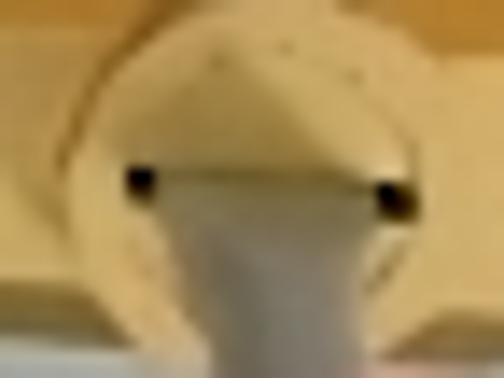

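Emit:
move([
  [0,0,-0.0006,0,0,-0.01,-0.98,1,-1,0,0,0,0,0,0,0,1,1,1,0],
  [0.0006,0.0023,-0.0006,0,0,-0.1667,-0.98,1,-1,0,0,0,0,0,0,0,1,1,1,0],
  [0.0023,0.004,-0.0006,0,0,-0.3333,-0.98,1,-1,0,0,0,0,0,0,0,1,1,1,0],
  [0.005,0.0047,-0.0006,0,0,-0.525,-0.98,1,-1,0,0,0,0,0,0,0,1,1,1,0],
], speed=0.2, blend=[0.0005,0.001,0.001,0])

Emit:
execute_actions([
  [[0,0.0001,0,0,0,-0.0056,-0.98,1,-1,0,0,0,0,0,0,0,1,1,1,0]],
  [[0,0.0001,0,0,0,-0.0056,-0.98,1,-1,0,0,0,0,0,0,0,1,1,1,0]],
  [[0,0.0001,0,0,0,-0.0056,-0.98,1,-1,0,0,0,0,0,0,0,1,1,1,0]],
])

Scene clock: 329.03 s.
left_arm: end_effector_position=(+0.5191, -0.5377, +0.1745) position_measured=165 object_status=2 fault=0 end_effector_quat_wxyz=(+0.002, +1.000, -0.020, +0.001) | right_arm: end_effector_position=(+0.8176, -0.2731, +0.4105) position_measured=3 object_status=3 fault=0 end_effector_quat_wxyz=(+0.127, +0.783, +0.034, +0.608)
Joint positions: left_arm=[-0.849 0.414 1.635 -0.001 1.09 -3.95] | right_arm=[-0.458 0.172 1.938 -0.788 -0.411 3.568]
Joint torques (N m): left_arm=[6.86 -88.49 -43.01 4.6 0.63 -0.64] | right_arm=[-3.08 -57 -36.88 3.21 -2.73 0.27]
External joint torques (N m): left_arm=[-6.71 7.85 4.79 -0.67 -0.69 0.64] | right_arm=[3.05 2.12 -0.46 0.09 0.64 -0.25]
Flange force (N): left_arm=[-5.6 5.9 11.3] | right_arm=[1.1 -5.5 6.0]
Hand target: left_arm +0.5191, -0.5377, +0.1745; +0.001, +1.000, -0.020, +0.001 | right_arm +0.8176, -0.2731, +0.4105; +0.127, +0.783, +0.034, +0.608
Off the commanded pose: left_arm 0.000 m, 0 deg | right_arm 0.000 m, 0 deg.
move: done

Scene clock: 330.73 s.
left_arm: end_effector_position=(+0.5191, -0.5379, +0.1745) position_measured=165 object_status=2 fault=0 end_effector_quat_wxyz=(+0.002, +1.000, +0.006, +0.001) | right_arm: end_effector_position=(+0.8176, -0.2731, +0.4105) position_measured=3 object_status=3 fault=0 end_effector_quat_wxyz=(+0.127, +0.783, +0.034, +0.608)
Joint positions: left_arm=[-0.849 0.414 1.635 -0.001 1.09 -4.003] | right_arm=[-0.458 0.172 1.938 -0.788 -0.411 3.568]
Joint torques (N m): left_arm=[8.23 -86.82 -42.69 3.82 0.3 -1.95] | right_arm=[-2.99 -57.04 -36.9 3.24 -2.74 0.27]
External joint torques (N m): left_arm=[-8.07 5.99 4.42 0.12 -0.37 1.95] | right_arm=[3.1 2.11 -0.41 0.06 0.64 -0.25]
External joint torques at the end of the 1st action: left_arm=[-6.49 7.1 4.48 -0.43 -0.53 0.75] | right_arm=[3.33 2.17 -0.56 0.09 0.62 -0.21]
External joint torques at the end of the 2nd action: left_arm=[-7.2 6.91 4.42 -0.2 -0.42 1.31] | right_arm=[3.54 2.16 -0.38 0.09 0.61 -0.27]
Flange force (N): left_arm=[-7.1 4.4 9.0] | right_arm=[1.1 -5.5 5.9]
Flange force at the end of the 1st action (N): left_arm=[-5.8 5.1 10.2] | right_arm=[1.4 -5.7 6.4]
Flange force at the end of the 2nd action (N): left_arm=[-5.9 5.2 9.8] | right_arm=[1.1 -6.3 6.2]
Hand target: left_arm +0.5191, -0.5379, +0.1745; +0.002, +1.000, +0.006, +0.001 | right_arm +0.8176, -0.2731, +0.4105; +0.127, +0.783, +0.034, +0.608
Off the commanded pose: left_arm 0.000 m, 0 deg | right_arm 0.000 m, 0 deg.
Step readings (end_effector_position of left_arm | right_arm; steps 1 to 15: 1st action; 16 to 30: 2nd action; 31 to 45: 3rd action):
0: (+0.5191, -0.5377, +0.1745) | (+0.8176, -0.2731, +0.4105)
1: (+0.5191, -0.5377, +0.1745) | (+0.8176, -0.2731, +0.4105)
2: (+0.5191, -0.5377, +0.1745) | (+0.8176, -0.2731, +0.4105)
4: (+0.5191, -0.5377, +0.1745) | (+0.8176, -0.2731, +0.4105)
8: (+0.5191, -0.5378, +0.1745) | (+0.8176, -0.2731, +0.4105)
15: (+0.5191, -0.5378, +0.1745) | (+0.8176, -0.2731, +0.4105)
16: (+0.5191, -0.5378, +0.1745) | (+0.8176, -0.2731, +0.4105)
17: (+0.5191, -0.5378, +0.1745) | (+0.8176, -0.2731, +0.4105)
19: (+0.5191, -0.5378, +0.1745) | (+0.8176, -0.2731, +0.4105)
23: (+0.5191, -0.5378, +0.1745) | (+0.8176, -0.2731, +0.4105)
30: (+0.5191, -0.5378, +0.1745) | (+0.8176, -0.2731, +0.4105)
31: (+0.5191, -0.5378, +0.1745) | (+0.8176, -0.2731, +0.4105)
32: (+0.5191, -0.5378, +0.1745) | (+0.8176, -0.2731, +0.4105)
34: (+0.5191, -0.5379, +0.1745) | (+0.8176, -0.2731, +0.4105)
38: (+0.5191, -0.5379, +0.1745) | (+0.8176, -0.2731, +0.4105)
45: (+0.5191, -0.5379, +0.1745) | (+0.8176, -0.2731, +0.4105)

Emit:
move([
  [0,0,0,0,0,0.0167,-0.98,1,-1,0,0,0,0,0,0,0,1,1,1,0],
  [0,0,-0.018,0,0,0.0167,-0.98,1,-1,0,0,0,0,0,0,0,1,1,1,0],
  [0.0148,-0.066,-0.018,0,0,0.2817,-0.98,1,-1,0,0,0,0,0,0,0,1,1,1,0],
  [0.0148,-0.066,-0.0065,0,0,0.2817,-0.98,1,-1,0,0,0,0,0,0,0,1,1,1,0],
], speed=[0.1,0.1,0.4,0.1], blend=[0.001,0.003,0.003,0], cameras=["cam_left_wrist"])

Emit:
zoom_image(camera="cam_left_wrist", region=[336, 202, 380, 235])

Scene clock: 340.03 s.
left_arm: end_effector_position=(+0.5275, -0.4982, +0.1784) position_measured=165 object_status=2 fault=0 end_effector_quat_wxyz=(+0.001, +0.906, -0.422, +0.001) | right_arm: end_effector_position=(+0.8176, -0.2731, +0.4105) position_measured=3 object_status=3 fault=0 end_effector_quat_wxyz=(+0.127, +0.783, +0.034, +0.608)
Joint positions: left_arm=[-0.804 0.38 1.678 -0.001 1.081 -3.072] | right_arm=[-0.458 0.172 1.938 -0.788 -0.411 3.568]
Joint torques (N m): left_arm=[4.52 -75.05 -36.07 3.77 0.03 -0.09] | right_arm=[-2.88 -57.09 -36.92 3.21 -2.75 0.21]
External joint torques (N m): left_arm=[-4.34 -2.57 -2.18 0.11 -0.13 0.09] | right_arm=[2.89 1.72 -0.42 0.08 0.64 -0.19]
Flange force (N): left_arm=[1.2 5.8 -3.7] | right_arm=[1.4 -5.1 5.2]
Hand target: left_arm +0.5275, -0.4982, +0.1783; +0.001, +0.906, -0.422, +0.001 | right_arm +0.8176, -0.2731, +0.4105; +0.127, +0.783, +0.034, +0.608
Off the commanded pose: left_arm 0.000 m, 0 deg | right_arm 0.000 m, 0 deg.
move: done
cam_left_wrist: T_world_to_cam=[[-0.76674, -0.64195, -0.00408, 0.09638], [-0.60778, 0.72385, 0.32656, 0.6432], [-0.20668, 0.25286, -0.94517, 0.53635]] pos_world=[0.57568, -0.53934, 0.29729]

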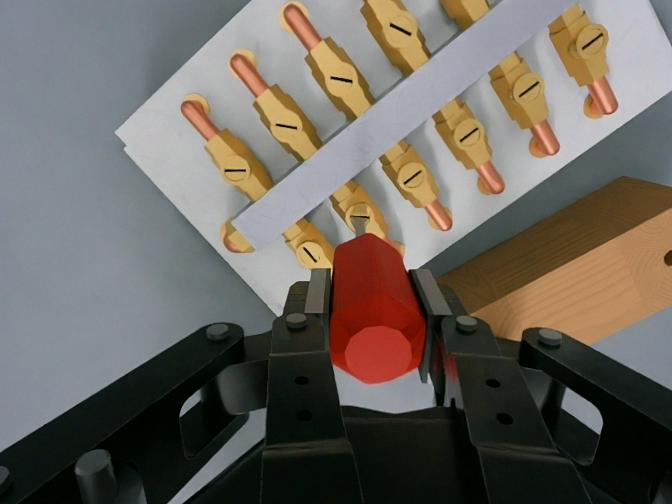

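Scaled by 11.455.

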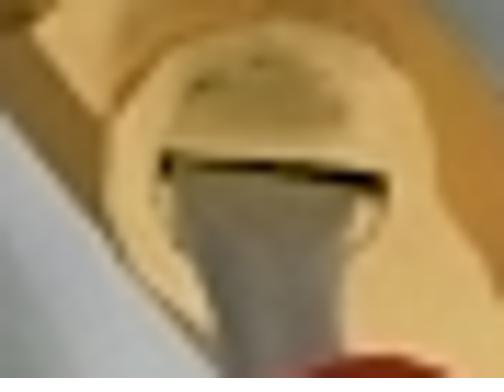

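Emit:
move(target=[0,0.0005,0,0,0,0.0111,-0.98,1,-1,0,0,0,0,0,0,0,1,1,1,0], speed=0.1)

Emit:
move(target=[0,0,0.015,0,0,0,-0.98,1,-1,0,0,0,0,0,0,0,1,1,1,0], speed=0.01, stop_force=14, cameras=["cam_left_wrist"])

Emit:
zoom_image(camera="cam_left_wrist", region=[340, 205, 376, 232])

Scene clock: 344.97 s.
left_arm: end_effector_position=(+0.5273, -0.4983, +0.1783) position_measured=165 object_status=2 fault=0 end_effector_quat_wxyz=(+0.001, +0.899, -0.438, +0.001) | right_arm: end_effector_position=(+0.8176, -0.2731, +0.4105) position_measured=3 object_status=3 fault=0 end_effector_quat_wxyz=(+0.127, +0.783, +0.034, +0.608)
Joint positions: left_arm=[-0.804 0.38 1.678 -0.001 1.081 -3.038] | right_arm=[-0.458 0.172 1.938 -0.788 -0.411 3.568]
Joint torques (N m): left_arm=[4.27 -73.74 -36.08 3.74 0.02 -0.11] | right_arm=[-3.08 -56.9 -36.96 3.23 -2.76 0.27]
External joint torques (N m): left_arm=[-4.12 -3.57 -2.06 0.13 -0.11 0.11] | right_arm=[3.11 1.63 -0.43 0.07 0.65 -0.25]
Flange force (N): left_arm=[-0.3 5.6 -4.4] | right_arm=[1.4 -5.6 5.2]
Hand target: left_arm +0.5273, -0.4984, +0.1783; +0.001, +0.899, -0.438, +0.001 | right_arm +0.8176, -0.2731, +0.4105; +0.127, +0.783, +0.034, +0.608
Off the commanded pose: left_arm 0.000 m, 0 deg | right_arm 0.000 m, 0 deg.
move: done

Scene clock: 345.83 s.
left_arm: end_effector_position=(+0.5274, -0.4985, +0.1757) position_measured=165 object_status=2 fault=0 end_effector_quat_wxyz=(+0.001, +0.899, -0.438, +0.001) | right_arm: end_effector_position=(+0.8176, -0.2731, +0.4105) position_measured=3 object_status=3 fault=0 end_effector_quat_wxyz=(+0.127, +0.783, +0.034, +0.608)
Joint positions: left_arm=[-0.804 0.382 1.68 -0.001 1.076 -3.038] | right_arm=[-0.458 0.172 1.938 -0.788 -0.411 3.568]
Joint torques (N m): left_arm=[4.27 -53.91 -23.56 3.76 -0.66 -0.09] | right_arm=[-2.92 -57.01 -36.91 3.27 -2.75 0.24]
External joint torques (N m): left_arm=[-4.04 -23.95 -14.53 0.1 0.57 0.09] | right_arm=[2.85 2.06 -0.33 0.02 0.66 -0.22]
Flange force (N): left_arm=[-2.6 6.0 -32.4] | right_arm=[1.1 -4.9 5.5]
Hand target: left_arm +0.5274, -0.4984, +0.1757; +0.001, +0.899, -0.438, +0.001 (not the last commanded pose) | right_arm +0.8176, -0.2731, +0.4105; +0.127, +0.783, +0.034, +0.608
Off the commanded pose: left_arm 0.006 m, 0 deg | right_arm 0.000 m, 0 deg.
move: contact (left_arm)
cam_left_wrist: T_world_to_cam=[[-0.78871, -0.61475, -0.00415, 0.12126], [-0.5822, 0.74475, 0.32619, 0.64118], [-0.19743, 0.25969, -0.9453, 0.53246]] pos_world=[0.57406, -0.54124, 0.29469]

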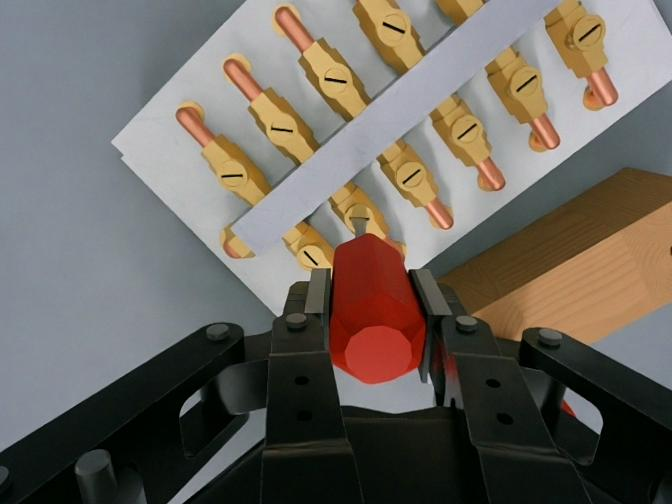

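Scaled by 14.000.

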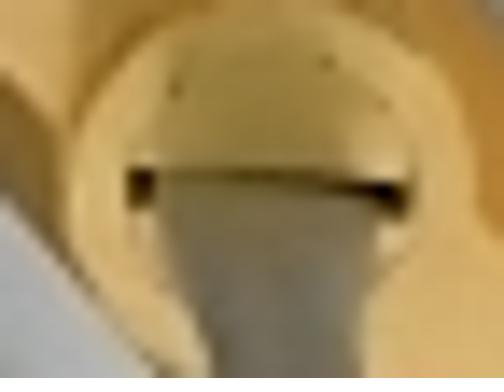

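Emit:
move([
  [0,0,-0.0015,0,0,0,-0.98,1,-1,0,0,0,0,0,0,0,1,1,1,0],
  [0.0003,0.0001,-0.0015,0,0,-0.0111,-0.98,1,-1,0,0,0,0,0,0,0,1,1,1,0],
], speed=0.1, blend=[0.0003,0])

Emit:
move(target=[0,0,0.015,0,0,0,-0.98,1,-1,0,0,0,0,0,0,0,1,1,1,0], speed=0.01, stop_force=14, cameras=["cam_left_wrist"])

Emit:
zoom_image(camera="cam_left_wrist", region=[340, 205, 376, 232])

Scene clock: 351.30 s.
left_arm: end_effector_position=(+0.5274, -0.4986, +0.1766) position_measured=165 object_status=2 fault=0 end_effector_quat_wxyz=(+0.001, +0.906, -0.422, +0.001) | right_arm: end_effector_position=(+0.8176, -0.2731, +0.4105) position_measured=3 object_status=3 fault=0 end_effector_quat_wxyz=(+0.127, +0.783, +0.034, +0.608)
Joint positions: left_arm=[-0.804 0.381 1.679 -0.001 1.078 -3.073] | right_arm=[-0.458 0.172 1.938 -0.788 -0.411 3.568]
Joint torques (N m): left_arm=[4.62 -74.27 -36.14 3.69 0.02 -0.14] | right_arm=[-2.87 -57.3 -37.02 3.22 -2.74 0.25]
External joint torques (N m): left_arm=[-4.49 -2.98 -1.9 0.16 -0.12 0.14] | right_arm=[2.73 1.94 -0.51 0.1 0.64 -0.23]
Flange force (N): left_arm=[0.1 6.0 -3.8] | right_arm=[1.1 -5.0 5.7]
Hand target: left_arm +0.5274, -0.4986, +0.1766; +0.001, +0.906, -0.422, +0.001 | right_arm +0.8176, -0.2731, +0.4105; +0.127, +0.783, +0.034, +0.608
Off the commanded pose: left_arm 0.000 m, 0 deg | right_arm 0.000 m, 0 deg.
move: done

Scene clock: 352.00 s.
left_arm: end_effector_position=(+0.5276, -0.4988, +0.1761) position_measured=165 object_status=2 fault=0 end_effector_quat_wxyz=(+0.001, +0.906, -0.422, +0.002) | right_arm: end_effector_position=(+0.8176, -0.2731, +0.4105) position_measured=3 object_status=3 fault=0 end_effector_quat_wxyz=(+0.127, +0.783, +0.034, +0.608)
Joint positions: left_arm=[-0.804 0.382 1.68 -0.001 1.076 -3.073] | right_arm=[-0.458 0.172 1.938 -0.788 -0.411 3.568]
Joint torques (N m): left_arm=[4.67 -50.83 -22.01 3.76 -0.93 -0.12] | right_arm=[-2.93 -56.85 -36.99 3.22 -2.77 0.25]
External joint torques (N m): left_arm=[-4.52 -26.58 -16.03 0.1 0.83 0.12] | right_arm=[3.11 1.2 -0.58 0.09 0.64 -0.23]
Flange force (N): left_arm=[-3.2 6.5 -36.2] | right_arm=[1.9 -5.6 4.8]
Hand target: left_arm +0.5276, -0.4988, +0.1760; +0.001, +0.906, -0.422, +0.002 (not the last commanded pose) | right_arm +0.8176, -0.2731, +0.4105; +0.127, +0.783, +0.034, +0.608
Off the commanded pose: left_arm 0.008 m, 0 deg | right_arm 0.000 m, 0 deg.
move: contact (left_arm)
cam_left_wrist: T_world_to_cam=[[-0.76678, -0.6419, -0.00416, 0.09606], [-0.608, 0.72417, 0.32543, 0.64499], [-0.20588, 0.25206, -0.94556, 0.53364]] pos_world=[0.57568, -0.53993, 0.29509]

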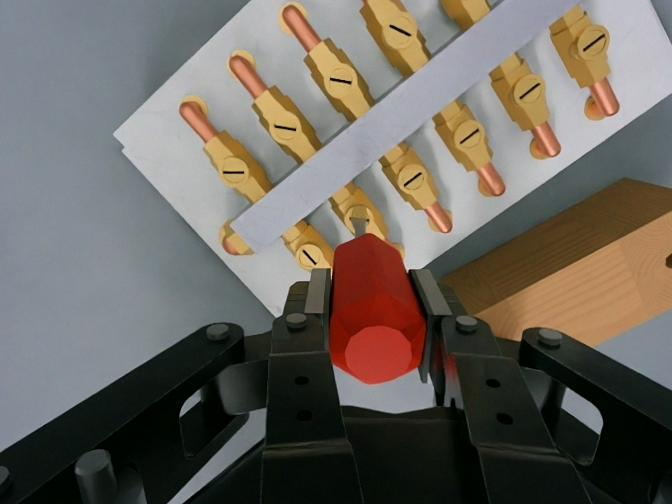

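Scaled by 14.000.

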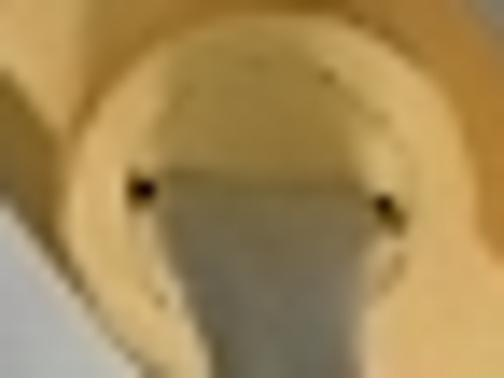

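Emit:
move([
  [0,0,-0.0015,0,0,0,-0.98,1,-1,0,0,0,0,0,0,0,1,1,1,0],
  [-0.0015,0,-0.0015,0,0,0,-0.98,1,-1,0,0,0,0,0,0,0,1,1,1,0],
], speed=0.1, blend=[0.0003,0])

Emit:
move(target=[0,0,0.015,0,0,0,-0.98,1,-1,0,0,0,0,0,0,0,1,1,1,0], speed=0.01, stop_force=14, cameras=["cam_left_wrist"])

Emit:
zoom_image(camera="cam_left_wrist", region=[340, 205, 376, 232])

Scene clock: 358.87 s.
left_arm: end_effector_position=(+0.5270, -0.4981, +0.1769) position_measured=165 object_status=2 fault=0 end_effector_quat_wxyz=(+0.001, +0.906, -0.422, +0.002) | right_arm: end_effector_position=(+0.8176, -0.2731, +0.4105) position_measured=3 object_status=3 fault=0 end_effector_quat_wxyz=(+0.127, +0.783, +0.034, +0.608)
Joint positions: left_arm=[-0.804 0.38 1.681 -0.001 1.077 -3.073] | right_arm=[-0.458 0.172 1.938 -0.788 -0.411 3.568]
Joint torques (N m): left_arm=[4.47 -73.86 -36.01 3.72 0.05 -0.13] | right_arm=[-3.12 -57.18 -37.03 3.22 -2.76 0.27]
External joint torques (N m): left_arm=[-4.35 -3.16 -1.97 0.13 -0.14 0.13] | right_arm=[3.31 2.1 -0.35 0.09 0.65 -0.25]
Flange force (N): left_arm=[-0.1 5.9 -4.0] | right_arm=[1.1 -6.0 6.0]
Hand target: left_arm +0.5270, -0.4981, +0.1769; +0.001, +0.906, -0.422, +0.002 | right_arm +0.8176, -0.2731, +0.4105; +0.127, +0.783, +0.034, +0.608
Off the commanded pose: left_arm 0.000 m, 0 deg | right_arm 0.000 m, 0 deg.
move: done

Scene clock: 359.77 s.
left_arm: end_effector_position=(+0.5271, -0.4982, +0.1741) position_measured=165 object_status=2 fault=0 end_effector_quat_wxyz=(+0.001, +0.906, -0.422, +0.002) | right_arm: end_effector_position=(+0.8176, -0.2731, +0.4105) position_measured=3 object_status=3 fault=0 end_effector_quat_wxyz=(+0.127, +0.783, +0.034, +0.608)
Joint positions: left_arm=[-0.804 0.382 1.683 -0.001 1.072 -3.073] | right_arm=[-0.458 0.172 1.938 -0.788 -0.411 3.568]
Joint torques (N m): left_arm=[4.39 -60.13 -26.69 3.85 0.17 0.06] | right_arm=[-3.04 -57.24 -37.04 3.23 -2.76 0.26]
External joint torques (N m): left_arm=[-4.21 -17.52 -11.33 0.01 -0.26 -0.06] | right_arm=[3.17 1.87 -0.3 0.07 0.65 -0.24]
Flange force (N): left_arm=[-0.9 6.1 -23.3] | right_arm=[1.2 -5.8 5.4]
Hand target: left_arm +0.5271, -0.4982, +0.1741; +0.001, +0.906, -0.422, +0.002 (not the last commanded pose) | right_arm +0.8176, -0.2731, +0.4105; +0.127, +0.783, +0.034, +0.608
Off the commanded pose: left_arm 0.006 m, 0 deg | right_arm 0.000 m, 0 deg.
move: contact (left_arm)
cam_left_wrist: T_world_to_cam=[[-0.76677, -0.6419, -0.00419, 0.09604], [-0.60808, 0.72424, 0.32515, 0.6449], [-0.20568, 0.25186, -0.94566, 0.53135]] pos_world=[0.57508, -0.53923, 0.29319]

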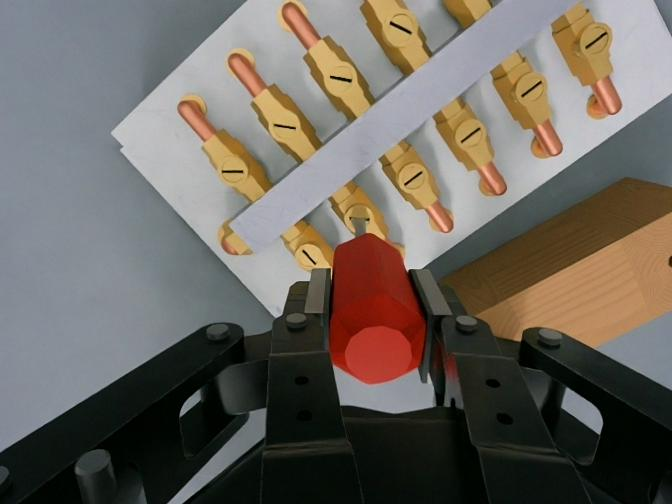

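Scaled by 14.000.

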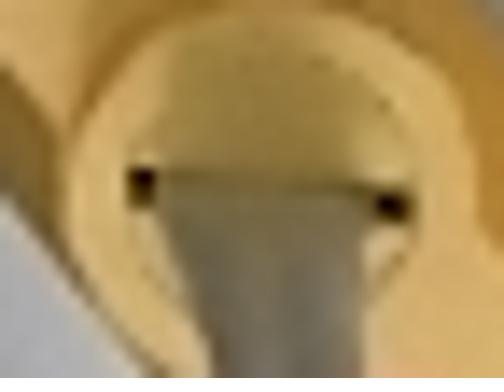

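Emit:
move([
  [0,0,-0.0006,0,0,-0.01,-0.98,1,-1,0,0,0,0,0,0,0,1,1,1,0],
  [0.0004,0.0019,-0.0006,0,0,-0.1333,-0.98,1,-1,0,0,0,0,0,0,0,1,1,1,0],
  [0.0015,0.0034,-0.0006,0,0,-0.2639,-0.98,1,-1,0,0,0,0,0,0,0,1,1,1,0],
], speed=0.2, blend=[0.0005,0.001,0])

Emit:
execute_actions([
  [[0,0.0001,0,0,0,-0.0056,-0.98,1,-1,0,0,0,0,0,0,0,1,1,1,0]],
  [[0,0.0001,0,0,0,-0.0056,-0.98,1,-1,0,0,0,0,0,0,0,1,1,1,0]],
  [[0,0.0001,0,0,0,-0.0056,-0.98,1,-1,0,0,0,0,0,0,0,1,1,1,0]],
])

Scene clock: 366.70 s.
left_arm: end_effector_position=(+0.5261, -0.5002, +0.1745) position_measured=165 object_status=2 fault=0 end_effector_quat_wxyz=(+0.002, +1.000, -0.022, +0.001) | right_arm: end_effector_position=(+0.8176, -0.2731, +0.4105) position_measured=3 object_status=3 fault=0 end_effector_quat_wxyz=(+0.127, +0.783, +0.034, +0.608)
Joint positions: left_arm=[-0.807 0.383 1.682 -0.001 1.073 -3.905] | right_arm=[-0.458 0.172 1.938 -0.788 -0.411 3.568]
Joint torques (N m): left_arm=[6.16 -89.37 -46.11 3.82 0.51 -0.98] | right_arm=[-3.05 -57.25 -36.95 3.2 -2.75 0.28]
External joint torques (N m): left_arm=[-5.97 11.5 8.02 0.09 -0.58 0.98] | right_arm=[2.98 2.21 -0.51 0.11 0.65 -0.26]
Flange force (N): left_arm=[-5.4 4.4 17.1] | right_arm=[1.0 -5.4 6.3]
Hand target: left_arm +0.5261, -0.5002, +0.1745; +0.002, +1.000, -0.022, +0.001 | right_arm +0.8176, -0.2731, +0.4105; +0.127, +0.783, +0.034, +0.608
Off the commanded pose: left_arm 0.000 m, 0 deg | right_arm 0.000 m, 0 deg.
move: done

Scene clock: 368.40 s.
left_arm: end_effector_position=(+0.5261, -0.5004, +0.1745) position_measured=165 object_status=2 fault=0 end_effector_quat_wxyz=(+0.002, +1.000, +0.005, +0.001) | right_arm: end_effector_position=(+0.8176, -0.2731, +0.4105) position_measured=3 object_status=3 fault=0 end_effector_quat_wxyz=(+0.127, +0.783, +0.034, +0.608)
Joint positions: left_arm=[-0.807 0.383 1.681 -0.001 1.073 -3.958] | right_arm=[-0.458 0.172 1.938 -0.788 -0.411 3.568]
Joint torques (N m): left_arm=[5.97 -87.66 -45.44 3.08 0.05 -1.88] | right_arm=[-3.17 -57.13 -36.93 3.23 -2.77 0.28]
External joint torques (N m): left_arm=[-5.85 10.49 7.55 0.82 -0.12 1.88] | right_arm=[3.4 2.13 -0.36 0.08 0.66 -0.26]
External joint torques at the end of the 1st action: left_arm=[-5.72 10.77 7.79 0.23 -0.42 1.1] | right_arm=[2.56 2.28 -0.41 0.07 0.68 -0.25]
External joint torques at the end of the 2nd action: left_arm=[-5.61 10.53 7.56 0.43 -0.24 1.19] | right_arm=[2.95 1.72 -0.51 0.07 0.65 -0.22]
Flange force (N): left_arm=[-4.7 3.0 15.1] | right_arm=[1.2 -6.1 6.1]
Flange force at the end of the 1st action (N): left_arm=[-5.6 3.4 16.0] | right_arm=[0.8 -4.7 6.0]
Flange force at the end of the 2nd action (N): left_arm=[-5.2 3.4 15.3] | right_arm=[1.4 -5.2 5.4]
Hand target: left_arm +0.5261, -0.5004, +0.1745; +0.002, +1.000, +0.005, +0.001 | right_arm +0.8176, -0.2731, +0.4105; +0.127, +0.783, +0.034, +0.608
Off the commanded pose: left_arm 0.000 m, 0 deg | right_arm 0.000 m, 0 deg.
Step readings (end_effector_position of left_arm | right_arm; steps 1 to 15: 1st action; 16 to 30: 2nd action; 31 to 45: 3rd action):
0: (+0.5261, -0.5002, +0.1745) | (+0.8176, -0.2731, +0.4105)
1: (+0.5261, -0.5002, +0.1745) | (+0.8176, -0.2731, +0.4105)
2: (+0.5261, -0.5002, +0.1745) | (+0.8176, -0.2731, +0.4105)
4: (+0.5261, -0.5002, +0.1745) | (+0.8176, -0.2731, +0.4105)
8: (+0.5261, -0.5003, +0.1745) | (+0.8176, -0.2731, +0.4105)
15: (+0.5261, -0.5003, +0.1745) | (+0.8176, -0.2731, +0.4105)
16: (+0.5261, -0.5003, +0.1745) | (+0.8176, -0.2731, +0.4105)
17: (+0.5261, -0.5003, +0.1745) | (+0.8176, -0.2731, +0.4105)
19: (+0.5261, -0.5003, +0.1745) | (+0.8176, -0.2731, +0.4105)
23: (+0.5261, -0.5003, +0.1745) | (+0.8176, -0.2731, +0.4105)
30: (+0.5261, -0.5003, +0.1745) | (+0.8176, -0.2731, +0.4105)
31: (+0.5261, -0.5003, +0.1745) | (+0.8176, -0.2731, +0.4105)
32: (+0.5261, -0.5003, +0.1745) | (+0.8176, -0.2731, +0.4105)
34: (+0.5261, -0.5004, +0.1745) | (+0.8176, -0.2731, +0.4105)
38: (+0.5261, -0.5004, +0.1745) | (+0.8176, -0.2731, +0.4105)
45: (+0.5261, -0.5004, +0.1745) | (+0.8176, -0.2731, +0.4105)

One more degree to confirm the stop.

Emit:
execute_actions([
  [[0,0.0001,0,0,0,-0.0045,-0.98,1,-1,0,0,0,0,0,0,0,1,1,1,0]],
])

Scene clock: 370.27 s.
left_arm: end_effector_position=(+0.5261, -0.5004, +0.1745) position_measured=165 object_status=2 fault=0 end_effector_quat_wxyz=(+0.002, +1.000, +0.012, +0.001) | right_arm: end_effector_position=(+0.8176, -0.2731, +0.4105) position_measured=3 object_status=3 fault=0 end_effector_quat_wxyz=(+0.127, +0.783, +0.034, +0.608)
Joint positions: left_arm=[-0.807 0.383 1.681 -0.001 1.073 -3.972] | right_arm=[-0.458 0.172 1.938 -0.788 -0.411 3.568]
Joint torques (N m): left_arm=[6.37 -85.71 -45.05 2.82 -0.43 -2.23] | right_arm=[-3.03 -57.33 -36.92 3.17 -2.74 0.26]
External joint torques (N m): left_arm=[-6.21 8.3 7.1 1.09 0.36 2.23] | right_arm=[2.98 2.69 -0.47 0.13 0.64 -0.24]
Flange force (N): left_arm=[-6.1 1.7 12.2] | right_arm=[0.7 -5.4 7.0]
Hand target: left_arm +0.5261, -0.5004, +0.1745; +0.002, +1.000, +0.012, +0.001 | right_arm +0.8176, -0.2731, +0.4105; +0.127, +0.783, +0.034, +0.608
Off the commanded pose: left_arm 0.000 m, 0 deg | right_arm 0.000 m, 0 deg.
Step readings (end_effector_position of left_arm | right_arm):
0: (+0.5261, -0.5004, +0.1745) | (+0.8176, -0.2731, +0.4105)
1: (+0.5261, -0.5004, +0.1745) | (+0.8176, -0.2731, +0.4105)
2: (+0.5261, -0.5004, +0.1745) | (+0.8176, -0.2731, +0.4105)
4: (+0.5261, -0.5004, +0.1745) | (+0.8176, -0.2731, +0.4105)
8: (+0.5261, -0.5004, +0.1745) | (+0.8176, -0.2731, +0.4105)
15: (+0.5261, -0.5004, +0.1745) | (+0.8176, -0.2731, +0.4105)

Emit:
move([
  [0,0,0,0,0,0.0167,-0.98,1,-1,0,0,0,0,0,0,0,1,1,1,0],
  [0,0,-0.018,0,0,0.0167,-0.98,1,-1,0,0,0,0,0,0,0,1,1,1,0],
  [0.0192,-0.0669,-0.018,0,0,0.5456,-0.98,1,-1,0,0,0,0,0,0,0,1,1,1,0],
  [0.0192,-0.0669,-0.0065,0,0,0.5456,-0.98,1,-1,0,0,0,0,0,0,0,1,1,1,0],
], speed=[0.1,0.1,0.4,0.1], blend=[0.001,0.003,0.003,0], cameras=["cam_left_wrist"])

Emit:
zoom_image(camera="cam_left_wrist", region=[340, 205, 376, 232])

Scene clock: 378.77 s.
left_arm: end_effector_position=(+0.5366, -0.4600, +0.1783) position_measured=165 object_status=2 fault=0 end_effector_quat_wxyz=(-0.001, -0.664, +0.748, -0.002) | right_arm: end_effector_position=(+0.8176, -0.2731, +0.4105) position_measured=3 object_status=3 fault=0 end_effector_quat_wxyz=(+0.127, +0.783, +0.034, +0.608)
Joint positions: left_arm=[-0.757 0.352 1.718 -0.002 1.067 -2.207] | right_arm=[-0.458 0.172 1.938 -0.788 -0.411 3.568]
Joint torques (N m): left_arm=[4.32 -71.28 -36.05 3.67 0.12 -0.16] | right_arm=[-3.23 -57.12 -36.94 3.22 -2.76 0.26]
External joint torques (N m): left_arm=[-4.16 -3.23 -1.83 0.12 -0.19 0.16] | right_arm=[3.45 1.93 -0.24 0.07 0.66 -0.24]
Flange force (N): left_arm=[4.0 4.2 -3.9] | right_arm=[1.2 -6.2 5.6]
Hand target: left_arm +0.5366, -0.4600, +0.1783; -0.001, -0.664, +0.748, -0.002 | right_arm +0.8176, -0.2731, +0.4105; +0.127, +0.783, +0.034, +0.608
Off the commanded pose: left_arm 0.000 m, 0 deg | right_arm 0.000 m, 0 deg.
move: done
cam_left_wrist: T_world_to_cam=[[-0.99264, 0.12081, -0.00788, 0.60067], [0.11167, 0.93881, 0.32584, 0.33405], [0.04677, 0.32257, -0.94539, 0.42469]] pos_world=[0.53909, -0.52317, 0.29739]

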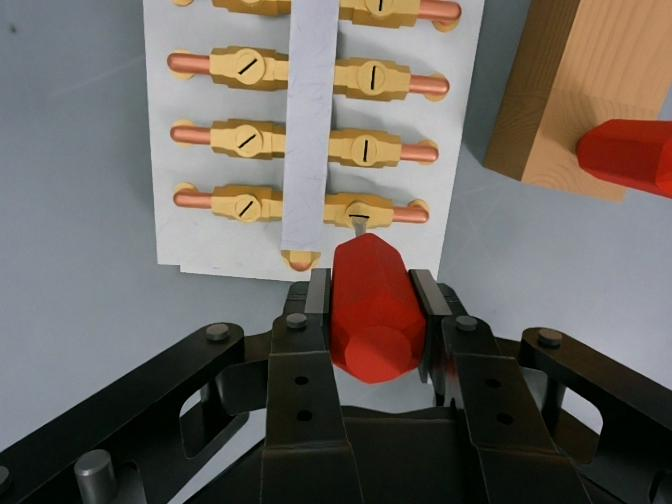

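Scaled by 14.000.

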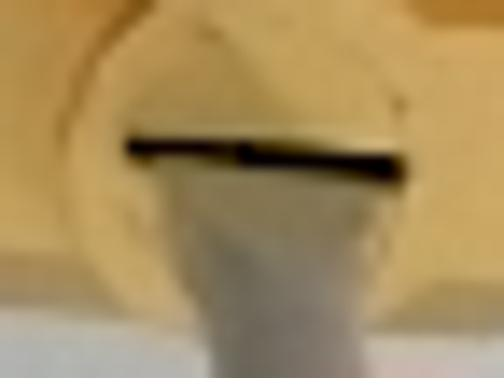

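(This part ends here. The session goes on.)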